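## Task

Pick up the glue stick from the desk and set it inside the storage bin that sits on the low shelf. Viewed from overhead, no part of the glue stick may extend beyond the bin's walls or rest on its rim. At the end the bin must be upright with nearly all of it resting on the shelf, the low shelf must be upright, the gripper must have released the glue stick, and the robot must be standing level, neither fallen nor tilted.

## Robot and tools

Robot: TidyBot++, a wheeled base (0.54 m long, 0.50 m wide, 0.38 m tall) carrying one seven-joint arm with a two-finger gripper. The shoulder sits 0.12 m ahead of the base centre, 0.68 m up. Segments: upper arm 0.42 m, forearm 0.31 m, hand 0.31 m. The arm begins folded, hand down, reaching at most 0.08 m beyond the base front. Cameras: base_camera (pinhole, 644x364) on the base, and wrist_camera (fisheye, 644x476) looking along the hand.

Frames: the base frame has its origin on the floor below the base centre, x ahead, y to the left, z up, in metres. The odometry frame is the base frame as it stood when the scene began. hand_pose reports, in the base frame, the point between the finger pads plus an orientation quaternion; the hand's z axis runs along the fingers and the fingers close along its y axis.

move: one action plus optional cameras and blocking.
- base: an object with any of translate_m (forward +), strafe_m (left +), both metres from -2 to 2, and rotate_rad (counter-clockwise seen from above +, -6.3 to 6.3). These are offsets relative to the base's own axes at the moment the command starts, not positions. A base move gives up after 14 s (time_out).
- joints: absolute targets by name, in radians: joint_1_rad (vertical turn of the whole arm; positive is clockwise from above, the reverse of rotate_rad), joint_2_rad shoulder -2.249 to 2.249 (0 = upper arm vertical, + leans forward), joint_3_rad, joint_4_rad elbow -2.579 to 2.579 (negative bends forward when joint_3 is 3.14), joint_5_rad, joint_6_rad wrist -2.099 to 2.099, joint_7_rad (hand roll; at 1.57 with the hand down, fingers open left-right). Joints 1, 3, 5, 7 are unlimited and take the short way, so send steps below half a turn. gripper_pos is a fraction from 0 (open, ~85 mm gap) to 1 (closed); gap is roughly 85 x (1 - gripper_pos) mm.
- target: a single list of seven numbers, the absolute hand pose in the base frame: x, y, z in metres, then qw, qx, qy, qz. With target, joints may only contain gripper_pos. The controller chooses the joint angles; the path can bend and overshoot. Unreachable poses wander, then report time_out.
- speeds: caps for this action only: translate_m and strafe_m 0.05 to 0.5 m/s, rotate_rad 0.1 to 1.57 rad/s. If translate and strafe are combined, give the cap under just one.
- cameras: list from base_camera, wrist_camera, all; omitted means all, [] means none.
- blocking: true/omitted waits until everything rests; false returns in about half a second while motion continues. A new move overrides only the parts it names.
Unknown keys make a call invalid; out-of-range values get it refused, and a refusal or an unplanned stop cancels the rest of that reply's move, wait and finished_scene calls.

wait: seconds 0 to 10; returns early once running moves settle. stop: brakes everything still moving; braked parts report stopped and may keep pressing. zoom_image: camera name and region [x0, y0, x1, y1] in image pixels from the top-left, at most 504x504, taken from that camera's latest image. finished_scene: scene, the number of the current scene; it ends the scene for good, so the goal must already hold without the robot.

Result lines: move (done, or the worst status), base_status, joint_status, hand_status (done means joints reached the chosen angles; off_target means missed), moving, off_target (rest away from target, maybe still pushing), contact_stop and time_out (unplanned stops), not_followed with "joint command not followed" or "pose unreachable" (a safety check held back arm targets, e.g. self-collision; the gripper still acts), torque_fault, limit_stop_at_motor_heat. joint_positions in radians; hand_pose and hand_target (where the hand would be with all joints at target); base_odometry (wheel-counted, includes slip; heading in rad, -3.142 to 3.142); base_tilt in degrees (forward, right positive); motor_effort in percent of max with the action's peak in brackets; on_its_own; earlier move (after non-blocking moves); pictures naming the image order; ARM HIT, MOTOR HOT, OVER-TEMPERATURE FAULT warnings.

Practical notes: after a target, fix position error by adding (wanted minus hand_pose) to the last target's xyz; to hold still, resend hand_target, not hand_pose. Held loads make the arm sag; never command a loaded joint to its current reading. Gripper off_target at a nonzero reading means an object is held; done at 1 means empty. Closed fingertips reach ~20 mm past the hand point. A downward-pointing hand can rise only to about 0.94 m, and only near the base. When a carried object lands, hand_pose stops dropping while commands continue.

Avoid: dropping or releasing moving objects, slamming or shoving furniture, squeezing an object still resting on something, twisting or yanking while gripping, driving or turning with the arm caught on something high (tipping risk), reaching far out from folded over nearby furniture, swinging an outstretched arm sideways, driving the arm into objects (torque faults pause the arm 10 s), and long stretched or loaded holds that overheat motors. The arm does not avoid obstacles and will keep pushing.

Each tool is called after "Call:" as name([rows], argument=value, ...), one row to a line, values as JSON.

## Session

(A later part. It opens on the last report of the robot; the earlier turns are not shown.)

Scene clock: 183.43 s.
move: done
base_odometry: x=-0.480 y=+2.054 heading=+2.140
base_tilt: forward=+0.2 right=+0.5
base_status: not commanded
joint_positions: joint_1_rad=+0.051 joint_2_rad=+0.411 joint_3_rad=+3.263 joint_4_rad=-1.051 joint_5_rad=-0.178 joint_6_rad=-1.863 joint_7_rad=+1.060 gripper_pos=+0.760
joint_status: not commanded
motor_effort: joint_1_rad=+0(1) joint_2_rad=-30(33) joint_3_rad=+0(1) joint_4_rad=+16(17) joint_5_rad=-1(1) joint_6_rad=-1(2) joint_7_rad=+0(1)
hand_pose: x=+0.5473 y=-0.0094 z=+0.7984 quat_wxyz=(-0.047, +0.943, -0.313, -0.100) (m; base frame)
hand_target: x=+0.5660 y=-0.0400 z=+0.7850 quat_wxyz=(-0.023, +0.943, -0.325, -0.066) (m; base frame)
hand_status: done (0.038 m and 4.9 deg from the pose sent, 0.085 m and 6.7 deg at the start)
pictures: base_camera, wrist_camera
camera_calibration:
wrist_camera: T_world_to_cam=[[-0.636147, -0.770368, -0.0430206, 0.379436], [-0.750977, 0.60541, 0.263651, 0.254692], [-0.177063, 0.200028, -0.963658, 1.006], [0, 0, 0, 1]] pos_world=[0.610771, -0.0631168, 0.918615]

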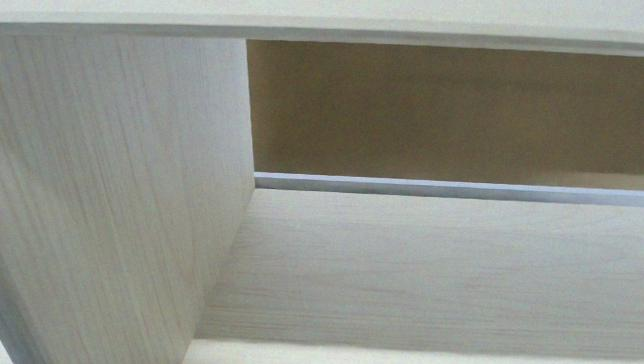

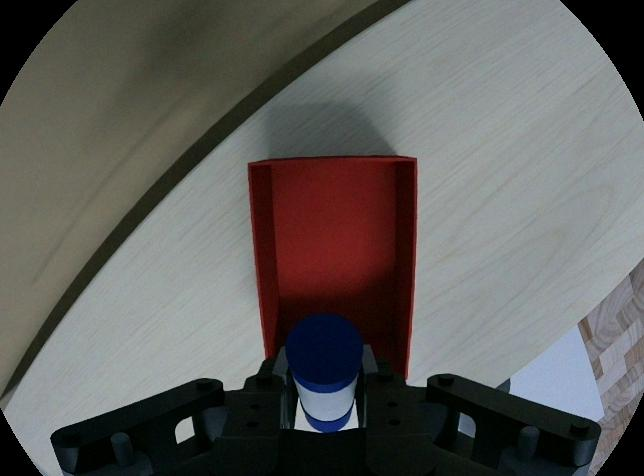

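Call:
move(target=[0.571, -0.049, 0.735, -0.0227, 0.943, -0.3248, -0.066])

Scene clock: 188.50 s.
move: done
base_odometry: x=-0.480 y=+2.054 heading=+2.140
base_tilt: forward=+0.2 right=+0.5
base_status: not commanded
joint_positions: joint_1_rad=+0.057 joint_2_rad=+0.420 joint_3_rad=+3.264 joint_4_rad=-1.187 joint_5_rad=-0.178 joint_6_rad=-1.717 joint_7_rad=+1.074 gripper_pos=+0.760
joint_status: not commanded
motor_effort: joint_1_rad=+0(1) joint_2_rad=-31(33) joint_3_rad=+0(1) joint_4_rad=+17(17) joint_5_rad=-1(2) joint_6_rad=-1(2) joint_7_rad=+0(1)
hand_pose: x=+0.5534 y=-0.0136 z=+0.7514 quat_wxyz=(-0.049, +0.940, -0.322, -0.099) (m; base frame)
hand_target: x=+0.5710 y=-0.0490 z=+0.7350 quat_wxyz=(-0.023, +0.943, -0.325, -0.066) (m; base frame)
hand_status: done (0.043 m and 4.8 deg from the pose sent, 0.078 m and 4.9 deg at the start)
pictures: base_camera, wrist_camera
camera_calibration:
wrist_camera: T_world_to_cam=[[-0.650587, -0.758052, -0.0457652, 0.388358], [-0.739939, 0.61917, 0.262907, 0.268923], [-0.17096, 0.204907, -0.963735, 0.959437], [0, 0, 0, 1]] pos_world=[0.615673, -0.0687091, 0.871715]

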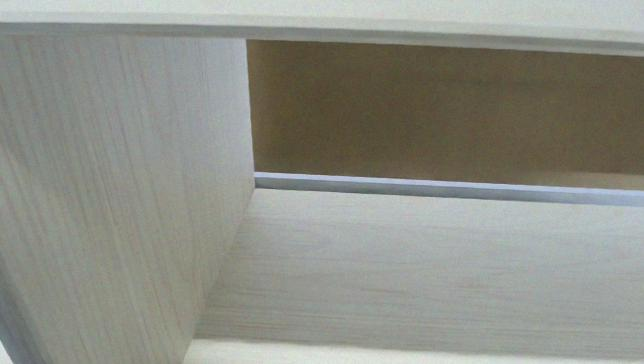

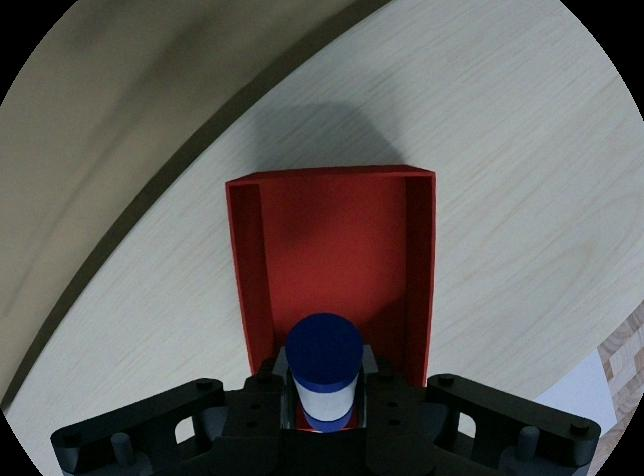

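Call:
move(target=[0.579, -0.054, 0.705, -0.0227, 0.943, -0.3248, -0.066])

Scene clock: 194.73 s.
move: done
base_odometry: x=-0.480 y=+2.054 heading=+2.140
base_tilt: forward=+0.2 right=+0.5
base_status: not commanded
joint_positions: joint_1_rad=+0.062 joint_2_rad=+0.450 joint_3_rad=+3.268 joint_4_rad=-1.236 joint_5_rad=-0.178 joint_6_rad=-1.635 joint_7_rad=+1.090 gripper_pos=+0.760
joint_status: not commanded
motor_effort: joint_1_rad=+0(0) joint_2_rad=-32(34) joint_3_rad=+1(1) joint_4_rad=+16(17) joint_5_rad=-1(2) joint_6_rad=-2(2) joint_7_rad=+0(0)
hand_pose: x=+0.5640 y=-0.0194 z=+0.7208 quat_wxyz=(-0.048, +0.940, -0.325, -0.096) (m; base frame)
hand_target: x=+0.5790 y=-0.0540 z=+0.7050 quat_wxyz=(-0.023, +0.943, -0.325, -0.066) (m; base frame)
hand_status: done (0.041 m and 4.5 deg from the pose sent, 0.067 m and 4.8 deg at the start)
pictures: base_camera, wrist_camera
camera_calibration:
wrist_camera: T_world_to_cam=[[-0.654421, -0.754748, -0.0456969, 0.391625], [-0.737743, 0.624093, 0.257378, 0.291256], [-0.165737, 0.202146, -0.96523, 0.931051], [0, 0, 0, 1]] pos_world=[0.625469, -0.0744009, 0.841611]

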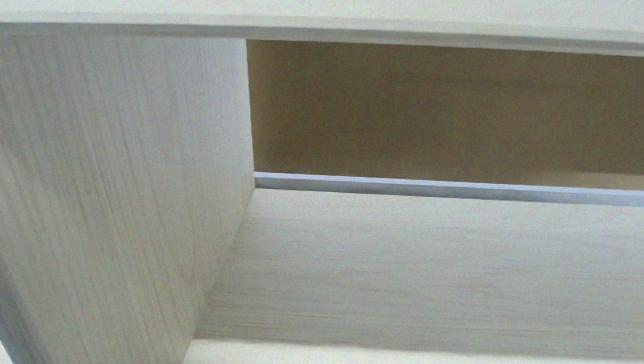

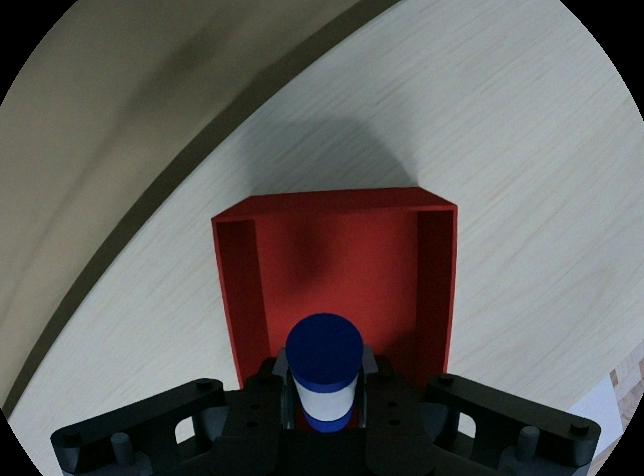

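Call:
move(target=[0.578, -0.053, 0.69, -0.0227, 0.943, -0.3248, -0.066], cameras=["wrist_camera"])

Call:
move(target=[0.578, -0.053, 0.68, -0.0227, 0.943, -0.3248, -0.066], cameras=["wrist_camera"])

Scene clock: 202.13 s.
move: done
base_odometry: x=-0.480 y=+2.054 heading=+2.140
base_tilt: forward=+0.2 right=+0.5
base_status: not commanded
joint_positions: joint_1_rad=+0.062 joint_2_rad=+0.453 joint_3_rad=+3.268 joint_4_rad=-1.281 joint_5_rad=-0.178 joint_6_rad=-1.588 joint_7_rad=+1.092 gripper_pos=+0.760
joint_status: not commanded
motor_effort: joint_1_rad=+0(0) joint_2_rad=-32(33) joint_3_rad=+0(1) joint_4_rad=+16(17) joint_5_rad=-1(2) joint_6_rad=-1(2) joint_7_rad=+0(1)
hand_pose: x=+0.5629 y=-0.0199 z=+0.7056 quat_wxyz=(-0.047, +0.939, -0.328, -0.096) (m; base frame)
hand_target: x=+0.5780 y=-0.0530 z=+0.6900 quat_wxyz=(-0.023, +0.943, -0.325, -0.066) (m; base frame)
hand_status: done (0.040 m and 4.5 deg from the pose sent, 0.048 m and 4.5 deg at the start)
pictures: wrist_camera
camera_calibration:
wrist_camera: T_world_to_cam=[[-0.659073, -0.750768, -0.0443905, 0.391679], [-0.733658, 0.628825, 0.257534, 0.292322], [-0.165435, 0.202301, -0.965249, 0.916145], [0, 0, 0, 1]] pos_world=[0.624172, -0.0750964, 0.826411]

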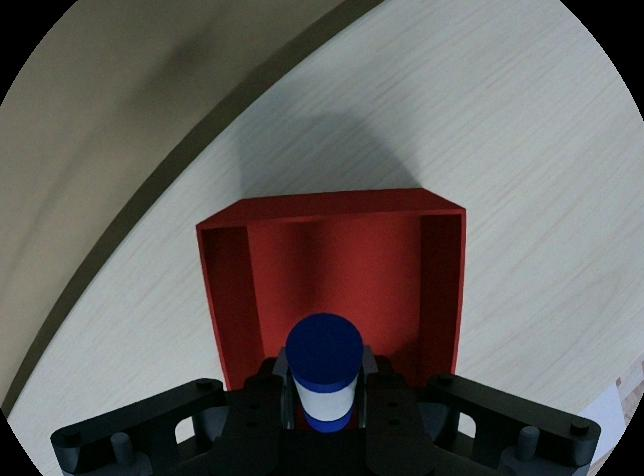

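Scene clock: 202.77 s.
move: done
base_odometry: x=-0.480 y=+2.054 heading=+2.140
base_tilt: forward=+0.2 right=+0.5
base_status: not commanded
joint_positions: joint_1_rad=+0.062 joint_2_rad=+0.454 joint_3_rad=+3.268 joint_4_rad=-1.304 joint_5_rad=-0.178 joint_6_rad=-1.558 joint_7_rad=+1.095 gripper_pos=+0.760
joint_status: not commanded
motor_effort: joint_1_rad=+0(0) joint_2_rad=-32(32) joint_3_rad=+0(1) joint_4_rad=+16(17) joint_5_rad=-1(1) joint_6_rad=-1(2) joint_7_rad=+0(1)
hand_pose: x=+0.5637 y=-0.0204 z=+0.6970 quat_wxyz=(-0.048, +0.939, -0.329, -0.094) (m; base frame)
hand_target: x=+0.5780 y=-0.0530 z=+0.6800 quat_wxyz=(-0.023, +0.943, -0.325, -0.066) (m; base frame)
hand_status: done (0.039 m and 4.3 deg from the pose sent, 0.044 m and 4.5 deg at the start)
pictures: wrist_camera
camera_calibration:
wrist_camera: T_world_to_cam=[[-0.660348, -0.749535, -0.0462291, 0.393332], [-0.733535, 0.630618, 0.25347, 0.298127], [-0.160832, 0.201289, -0.966238, 0.906186], [0, 0, 0, 1]] pos_world=[0.624166, -0.0755934, 0.818209]

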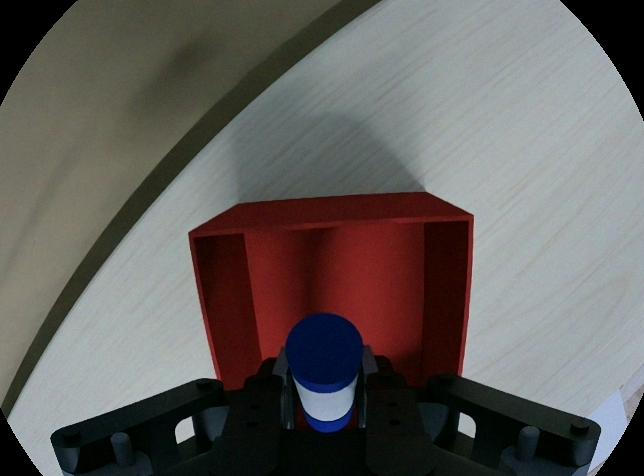

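Call:
move(target=[0.578, -0.053, 0.674, -0.0227, 0.943, -0.3248, -0.066], cameras=["wrist_camera"])

Call:
move(target=[0.578, -0.053, 0.668, -0.0227, 0.943, -0.3248, -0.066], cameras=["wrist_camera"])

Scene clock: 209.13 s.
move: done
base_odometry: x=-0.480 y=+2.054 heading=+2.140
base_tilt: forward=+0.2 right=+0.5
base_status: not commanded
joint_positions: joint_1_rad=+0.062 joint_2_rad=+0.456 joint_3_rad=+3.268 joint_4_rad=-1.318 joint_5_rad=-0.178 joint_6_rad=-1.540 joint_7_rad=+1.097 gripper_pos=+0.760
joint_status: not commanded
motor_effort: joint_1_rad=+0(0) joint_2_rad=-32(32) joint_3_rad=+0(1) joint_4_rad=+16(17) joint_5_rad=-1(1) joint_6_rad=-1(2) joint_7_rad=+0(1)
hand_pose: x=+0.5641 y=-0.0208 z=+0.6921 quat_wxyz=(-0.048, +0.939, -0.329, -0.092) (m; base frame)
hand_target: x=+0.5780 y=-0.0530 z=+0.6740 quat_wxyz=(-0.023, +0.943, -0.325, -0.066) (m; base frame)
hand_status: done (0.039 m and 4.2 deg from the pose sent, 0.042 m and 4.3 deg at the start)
pictures: wrist_camera
camera_calibration:
wrist_camera: T_world_to_cam=[[-0.661046, -0.74884, -0.0474995, 0.394477], [-0.733601, 0.6317, 0.250569, 0.302061], [-0.157631, 0.200483, -0.966933, 0.900224], [0, 0, 0, 1]] pos_world=[0.624262, -0.0758914, 0.813507]

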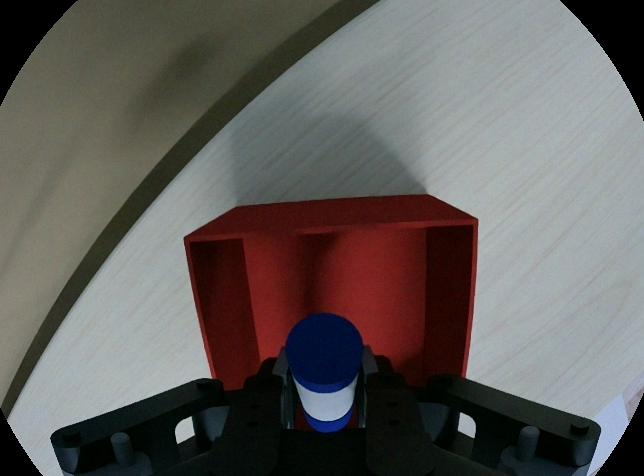

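Scene clock: 209.70 s.
move: done
base_odometry: x=-0.480 y=+2.054 heading=+2.140
base_tilt: forward=+0.2 right=+0.5
base_status: not commanded
joint_positions: joint_1_rad=+0.062 joint_2_rad=+0.458 joint_3_rad=+3.268 joint_4_rad=-1.331 joint_5_rad=-0.178 joint_6_rad=-1.523 joint_7_rad=+1.099 gripper_pos=+0.760
joint_status: not commanded
motor_effort: joint_1_rad=+0(0) joint_2_rad=-32(32) joint_3_rad=+0(1) joint_4_rad=+16(17) joint_5_rad=-1(1) joint_6_rad=-1(2) joint_7_rad=+0(0)
hand_pose: x=+0.5645 y=-0.0211 z=+0.6869 quat_wxyz=(-0.048, +0.939, -0.330, -0.091) (m; base frame)
hand_target: x=+0.5780 y=-0.0530 z=+0.6680 quat_wxyz=(-0.023, +0.943, -0.325, -0.066) (m; base frame)
hand_status: done (0.039 m and 4.1 deg from the pose sent, 0.043 m and 4.2 deg at the start)
pictures: wrist_camera
camera_calibration:
wrist_camera: T_world_to_cam=[[-0.661653, -0.748263, -0.0481478, 0.395027], [-0.733503, 0.632608, 0.248558, 0.305208], [-0.155528, 0.199775, -0.96742, 0.89449], [0, 0, 0, 1]] pos_world=[0.62436, -0.0761896, 0.808505]

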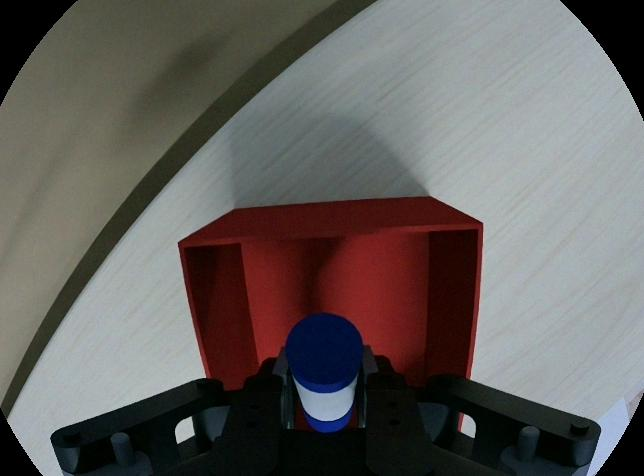

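Call:
move(target=[0.578, -0.053, 0.662, -0.0227, 0.943, -0.3248, -0.066], cameras=["wrist_camera"])

Call:
move(target=[0.578, -0.053, 0.656, -0.0227, 0.943, -0.3248, -0.066], cameras=["wrist_camera"])

Scene clock: 212.80 s.
move: done
base_odometry: x=-0.480 y=+2.054 heading=+2.140
base_tilt: forward=+0.2 right=+0.5
base_status: not commanded
joint_positions: joint_1_rad=+0.062 joint_2_rad=+0.461 joint_3_rad=+3.268 joint_4_rad=-1.345 joint_5_rad=-0.178 joint_6_rad=-1.506 joint_7_rad=+1.101 gripper_pos=+0.760
joint_status: not commanded
motor_effort: joint_1_rad=+0(0) joint_2_rad=-32(32) joint_3_rad=+0(0) joint_4_rad=+16(17) joint_5_rad=-1(1) joint_6_rad=-1(3) joint_7_rad=+0(0)
hand_pose: x=+0.5648 y=-0.0215 z=+0.6812 quat_wxyz=(-0.047, +0.938, -0.330, -0.090) (m; base frame)
hand_target: x=+0.5780 y=-0.0530 z=+0.6620 quat_wxyz=(-0.023, +0.943, -0.325, -0.066) (m; base frame)
hand_status: done (0.039 m and 4.1 deg from the pose sent, 0.043 m and 4.1 deg at the start)
pictures: wrist_camera
camera_calibration:
wrist_camera: T_world_to_cam=[[-0.662355, -0.747657, -0.0478964, 0.394879], [-0.733039, 0.633548, 0.24753, 0.307493], [-0.154723, 0.199063, -0.967696, 0.888715], [0, 0, 0, 1]] pos_world=[0.624459, -0.0764878, 0.802805]

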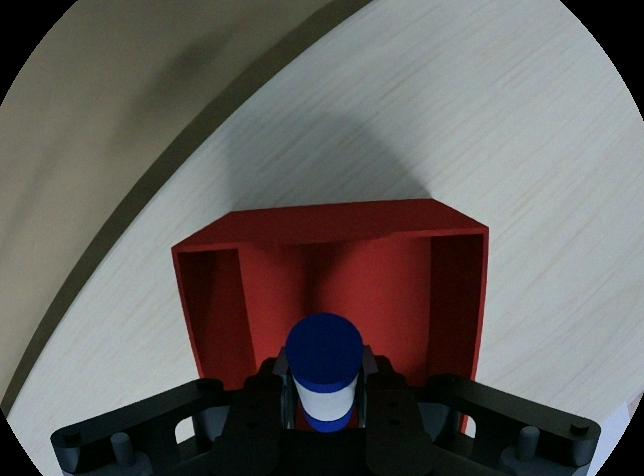

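Scene clock: 213.40 s.
move: done
base_odometry: x=-0.480 y=+2.054 heading=+2.140
base_tilt: forward=+0.2 right=+0.5
base_status: not commanded
joint_positions: joint_1_rad=+0.062 joint_2_rad=+0.464 joint_3_rad=+3.268 joint_4_rad=-1.358 joint_5_rad=-0.178 joint_6_rad=-1.489 joint_7_rad=+1.103 gripper_pos=+0.760
joint_status: not commanded
motor_effort: joint_1_rad=+0(0) joint_2_rad=-32(33) joint_3_rad=+0(1) joint_4_rad=+16(17) joint_5_rad=-1(1) joint_6_rad=-1(2) joint_7_rad=+0(1)
hand_pose: x=+0.5650 y=-0.0218 z=+0.6753 quat_wxyz=(-0.047, +0.938, -0.330, -0.090) (m; base frame)
hand_target: x=+0.5780 y=-0.0530 z=+0.6560 quat_wxyz=(-0.023, +0.943, -0.325, -0.066) (m; base frame)
hand_status: done (0.039 m and 4.0 deg from the pose sent, 0.042 m and 4.1 deg at the start)
pictures: wrist_camera
camera_calibration:
wrist_camera: T_world_to_cam=[[-0.662968, -0.747145, -0.0474118, 0.394546], [-0.732569, 0.634373, 0.246807, 0.309611], [-0.154324, 0.198357, -0.967904, 0.883055], [0, 0, 0, 1]] pos_world=[0.624659, -0.0767862, 0.797004]

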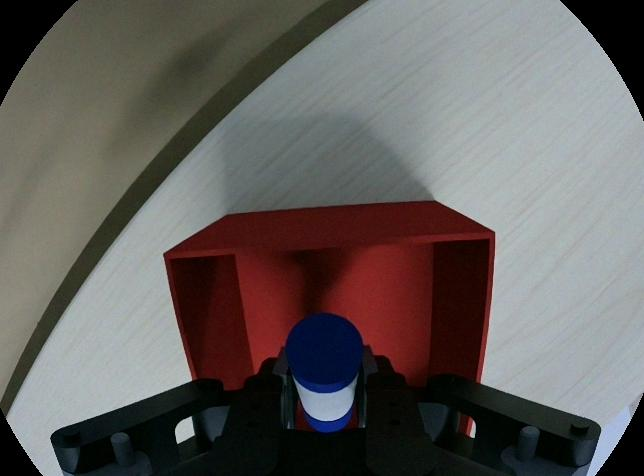

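Call:
move(target=[0.578, -0.053, 0.650, -0.0227, 0.943, -0.3248, -0.066], cameras=[])

Call:
move(target=[0.578, -0.053, 0.644, -0.0227, 0.943, -0.3248, -0.066], cameras=["wrist_camera"])

Scene clock: 220.43 s.
move: done
base_odometry: x=-0.480 y=+2.054 heading=+2.140
base_tilt: forward=+0.2 right=+0.4
base_status: not commanded
joint_positions: joint_1_rad=+0.062 joint_2_rad=+0.469 joint_3_rad=+3.268 joint_4_rad=-1.371 joint_5_rad=-0.178 joint_6_rad=-1.472 joint_7_rad=+1.105 gripper_pos=+0.760
joint_status: not commanded
motor_effort: joint_1_rad=+0(0) joint_2_rad=-32(33) joint_3_rad=+0(0) joint_4_rad=+16(16) joint_5_rad=-1(1) joint_6_rad=-1(2) joint_7_rad=+0(1)
hand_pose: x=+0.5653 y=-0.0222 z=+0.6694 quat_wxyz=(-0.047, +0.938, -0.331, -0.090) (m; base frame)
hand_target: x=+0.5780 y=-0.0530 z=+0.6500 quat_wxyz=(-0.023, +0.943, -0.325, -0.066) (m; base frame)
hand_status: done (0.039 m and 4.0 deg from the pose sent, 0.042 m and 4.0 deg at the start)
pictures: none
No camera images: "cameras" was empty.

Scene clock: 221.20 s.
move: done
base_odometry: x=-0.480 y=+2.054 heading=+2.140
base_tilt: forward=+0.2 right=+0.5
base_status: not commanded
joint_positions: joint_1_rad=+0.062 joint_2_rad=+0.467 joint_3_rad=+3.268 joint_4_rad=-1.376 joint_5_rad=-0.178 joint_6_rad=-1.463 joint_7_rad=+1.107 gripper_pos=+0.760
joint_status: not commanded
motor_effort: joint_1_rad=+0(1) joint_2_rad=-27(32) joint_3_rad=+0(1) joint_4_rad=+14(16) joint_5_rad=+0(1) joint_6_rad=+2(3) joint_7_rad=+0(1)
hand_pose: x=+0.5659 y=-0.0225 z=+0.6682 quat_wxyz=(-0.047, +0.939, -0.330, -0.087) (m; base frame)
hand_target: x=+0.5780 y=-0.0530 z=+0.6440 quat_wxyz=(-0.023, +0.943, -0.325, -0.066) (m; base frame)
hand_status: done (0.041 m and 3.8 deg from the pose sent, 0.042 m and 4.0 deg at the start)
pictures: wrist_camera
camera_calibration:
wrist_camera: T_world_to_cam=[[-0.662662, -0.747264, -0.0497443, 0.395632], [-0.733942, 0.634761, 0.241677, 0.31664], [-0.149021, 0.196659, -0.969081, 0.874277], [0, 0, 0, 1]] pos_world=[0.624852, -0.0772837, 0.790401]

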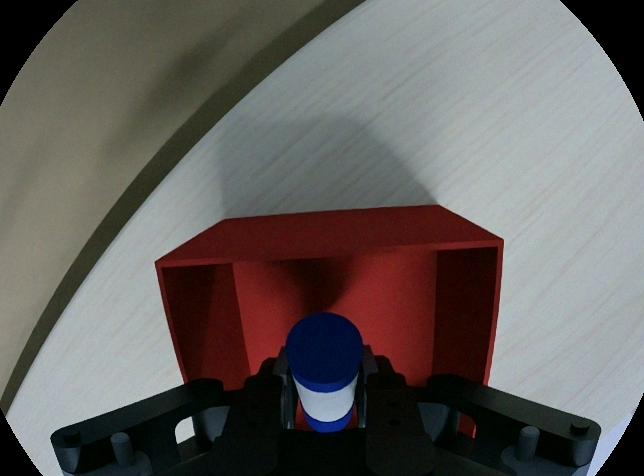

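Call:
move(target=[0.578, -0.053, 0.651, -0.0227, 0.943, -0.3248, -0.066], cameras=[])

Call:
move(joints={"gripper_pos": 0.6}, cameras=["wrist_camera"])

Scene clock: 227.07 s.
move: done
base_odometry: x=-0.480 y=+2.054 heading=+2.140
base_tilt: forward=+0.2 right=+0.5
base_status: not commanded
joint_positions: joint_1_rad=+0.062 joint_2_rad=+0.467 joint_3_rad=+3.268 joint_4_rad=-1.376 joint_5_rad=-0.178 joint_6_rad=-1.463 joint_7_rad=+1.107 gripper_pos=+0.760
joint_status: not commanded
motor_effort: joint_1_rad=+0(0) joint_2_rad=-28(28) joint_3_rad=+0(1) joint_4_rad=+15(16) joint_5_rad=+0(0) joint_6_rad=+2(3) joint_7_rad=+1(1)
hand_pose: x=+0.5661 y=-0.0225 z=+0.6683 quat_wxyz=(-0.047, +0.939, -0.330, -0.087) (m; base frame)
hand_target: x=+0.5780 y=-0.0530 z=+0.6510 quat_wxyz=(-0.023, +0.943, -0.325, -0.066) (m; base frame)
hand_status: done (0.037 m and 3.8 deg from the pose sent, 0.037 m and 3.8 deg at the start)
pictures: none
No camera images: "cameras" was empty.

Scene clock: 227.80 s.
move: done
base_odometry: x=-0.480 y=+2.054 heading=+2.140
base_tilt: forward=+0.2 right=+0.5
base_status: not commanded
joint_positions: joint_1_rad=+0.062 joint_2_rad=+0.474 joint_3_rad=+3.268 joint_4_rad=-1.376 joint_5_rad=-0.178 joint_6_rad=-1.457 joint_7_rad=+1.107 gripper_pos=+0.600
joint_status: all done
motor_effort: joint_1_rad=+0(0) joint_2_rad=-32(33) joint_3_rad=+0(1) joint_4_rad=+16(16) joint_5_rad=-1(1) joint_6_rad=-1(2) joint_7_rad=+0(1)
hand_pose: x=+0.5677 y=-0.0229 z=+0.6647 quat_wxyz=(-0.046, +0.938, -0.331, -0.088) (m; base frame)
hand_target: x=+0.5780 y=-0.0530 z=+0.6510 quat_wxyz=(-0.023, +0.943, -0.325, -0.066) (m; base frame)
hand_status: not commanded
pictures: wrist_camera
camera_calibration:
wrist_camera: T_world_to_cam=[[-0.663378, -0.746747, -0.0479389, 0.395484], [-0.733031, 0.635651, 0.242103, 0.318322], [-0.150317, 0.195746, -0.969066, 0.87188], [0, 0, 0, 1]] pos_world=[0.626754, -0.0776818, 0.786801]

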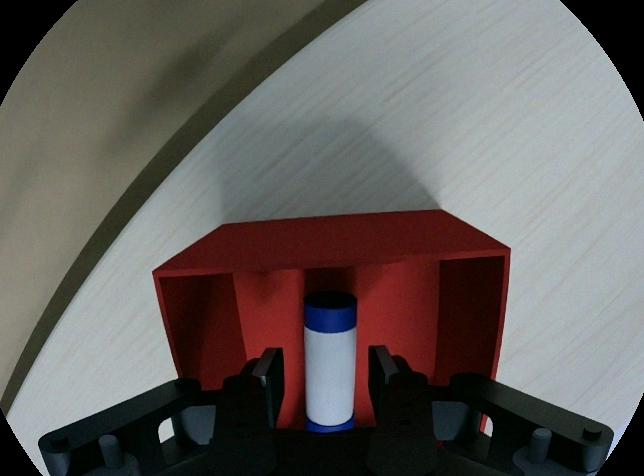

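Call:
move(target=[0.562, -0.040, 0.71, -0.0227, 0.943, -0.3248, -0.066], cameras=["wrist_camera"])

Call:
move(target=[0.53, -0.02, 0.83, -0.0227, 0.943, -0.3248, -0.066], cameras=["wrist_camera"])

Scene clock: 231.60 s.
move: done
base_odometry: x=-0.480 y=+2.054 heading=+2.140
base_tilt: forward=+0.2 right=+0.4
base_status: not commanded
joint_positions: joint_1_rad=+0.059 joint_2_rad=+0.419 joint_3_rad=+3.268 joint_4_rad=-1.316 joint_5_rad=-0.178 joint_6_rad=-1.497 joint_7_rad=+1.107 gripper_pos=+0.600
joint_status: not commanded
motor_effort: joint_1_rad=+0(0) joint_2_rad=-31(35) joint_3_rad=-1(1) joint_4_rad=+17(17) joint_5_rad=-1(2) joint_6_rad=-1(2) joint_7_rad=+0(1)
hand_pose: x=+0.5773 y=-0.0221 z=+0.7075 quat_wxyz=(-0.056, +0.943, -0.324, -0.052) (m; base frame)
hand_target: x=+0.5620 y=-0.0400 z=+0.7100 quat_wxyz=(-0.023, +0.943, -0.325, -0.066) (m; base frame)
hand_status: done (0.024 m and 4.1 deg from the pose sent, 0.049 m and 3.8 deg at the start)
pictures: wrist_camera
camera_calibration:
wrist_camera: T_world_to_cam=[[-0.649823, -0.754333, -0.0933388, 0.428696], [-0.755962, 0.628633, 0.182596, 0.369695], [-0.0790624, 0.189216, -0.978747, 0.880253], [0, 0, 0, 1]] pos_world=[0.627647, -0.0755809, 0.834054]

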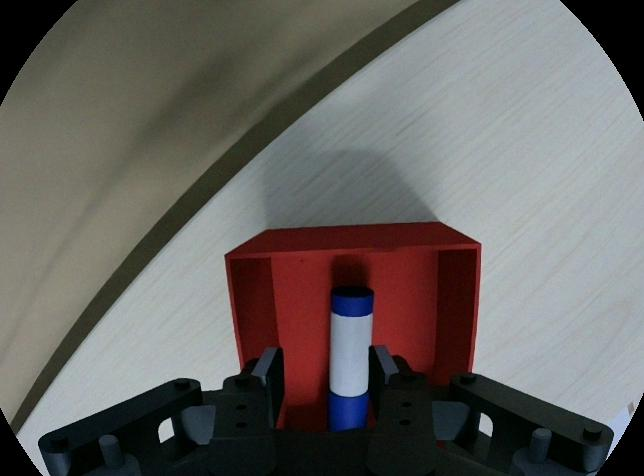

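Scene clock: 232.93 s.
move: done
base_odometry: x=-0.480 y=+2.054 heading=+2.140
base_tilt: forward=+0.2 right=+0.5
base_status: not commanded
joint_positions: joint_1_rad=+0.036 joint_2_rad=+0.338 joint_3_rad=+3.268 joint_4_rad=-1.059 joint_5_rad=-0.178 joint_6_rad=-1.800 joint_7_rad=+1.076 gripper_pos=+0.600
joint_status: not commanded
motor_effort: joint_1_rad=+0(1) joint_2_rad=-28(33) joint_3_rad=+0(1) joint_4_rad=+17(18) joint_5_rad=-1(2) joint_6_rad=+0(2) joint_7_rad=+0(1)
hand_pose: x=+0.5553 y=-0.0066 z=+0.8255 quat_wxyz=(-0.061, +0.951, -0.302, -0.037) (m; base frame)
hand_target: x=+0.5300 y=-0.0200 z=+0.8300 quat_wxyz=(-0.023, +0.943, -0.325, -0.066) (m; base frame)
hand_status: done (0.029 m and 6.1 deg from the pose sent, 0.131 m and 4.1 deg at the start)
pictures: wrist_camera
camera_calibration:
wrist_camera: T_world_to_cam=[[-0.612809, -0.781723, -0.11565, 0.434822], [-0.788364, 0.594722, 0.157443, 0.360205], [-0.0542973, 0.187657, -0.980733, 0.978918], [0, 0, 0, 1]] pos_world=[0.603588, -0.0580125, 0.953632]

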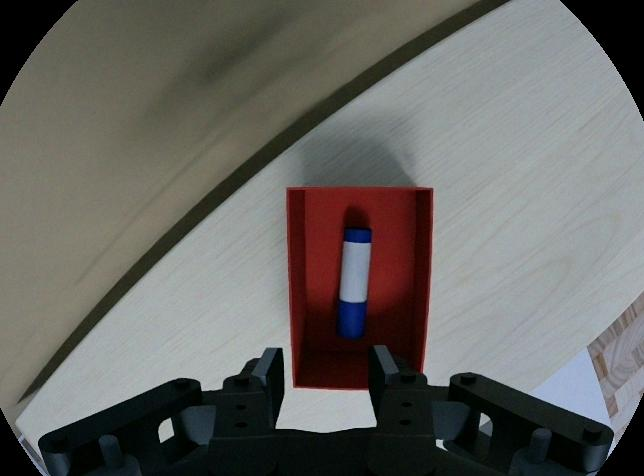

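Call:
finished_scene(scene=1)

The scene is finished: the task was done.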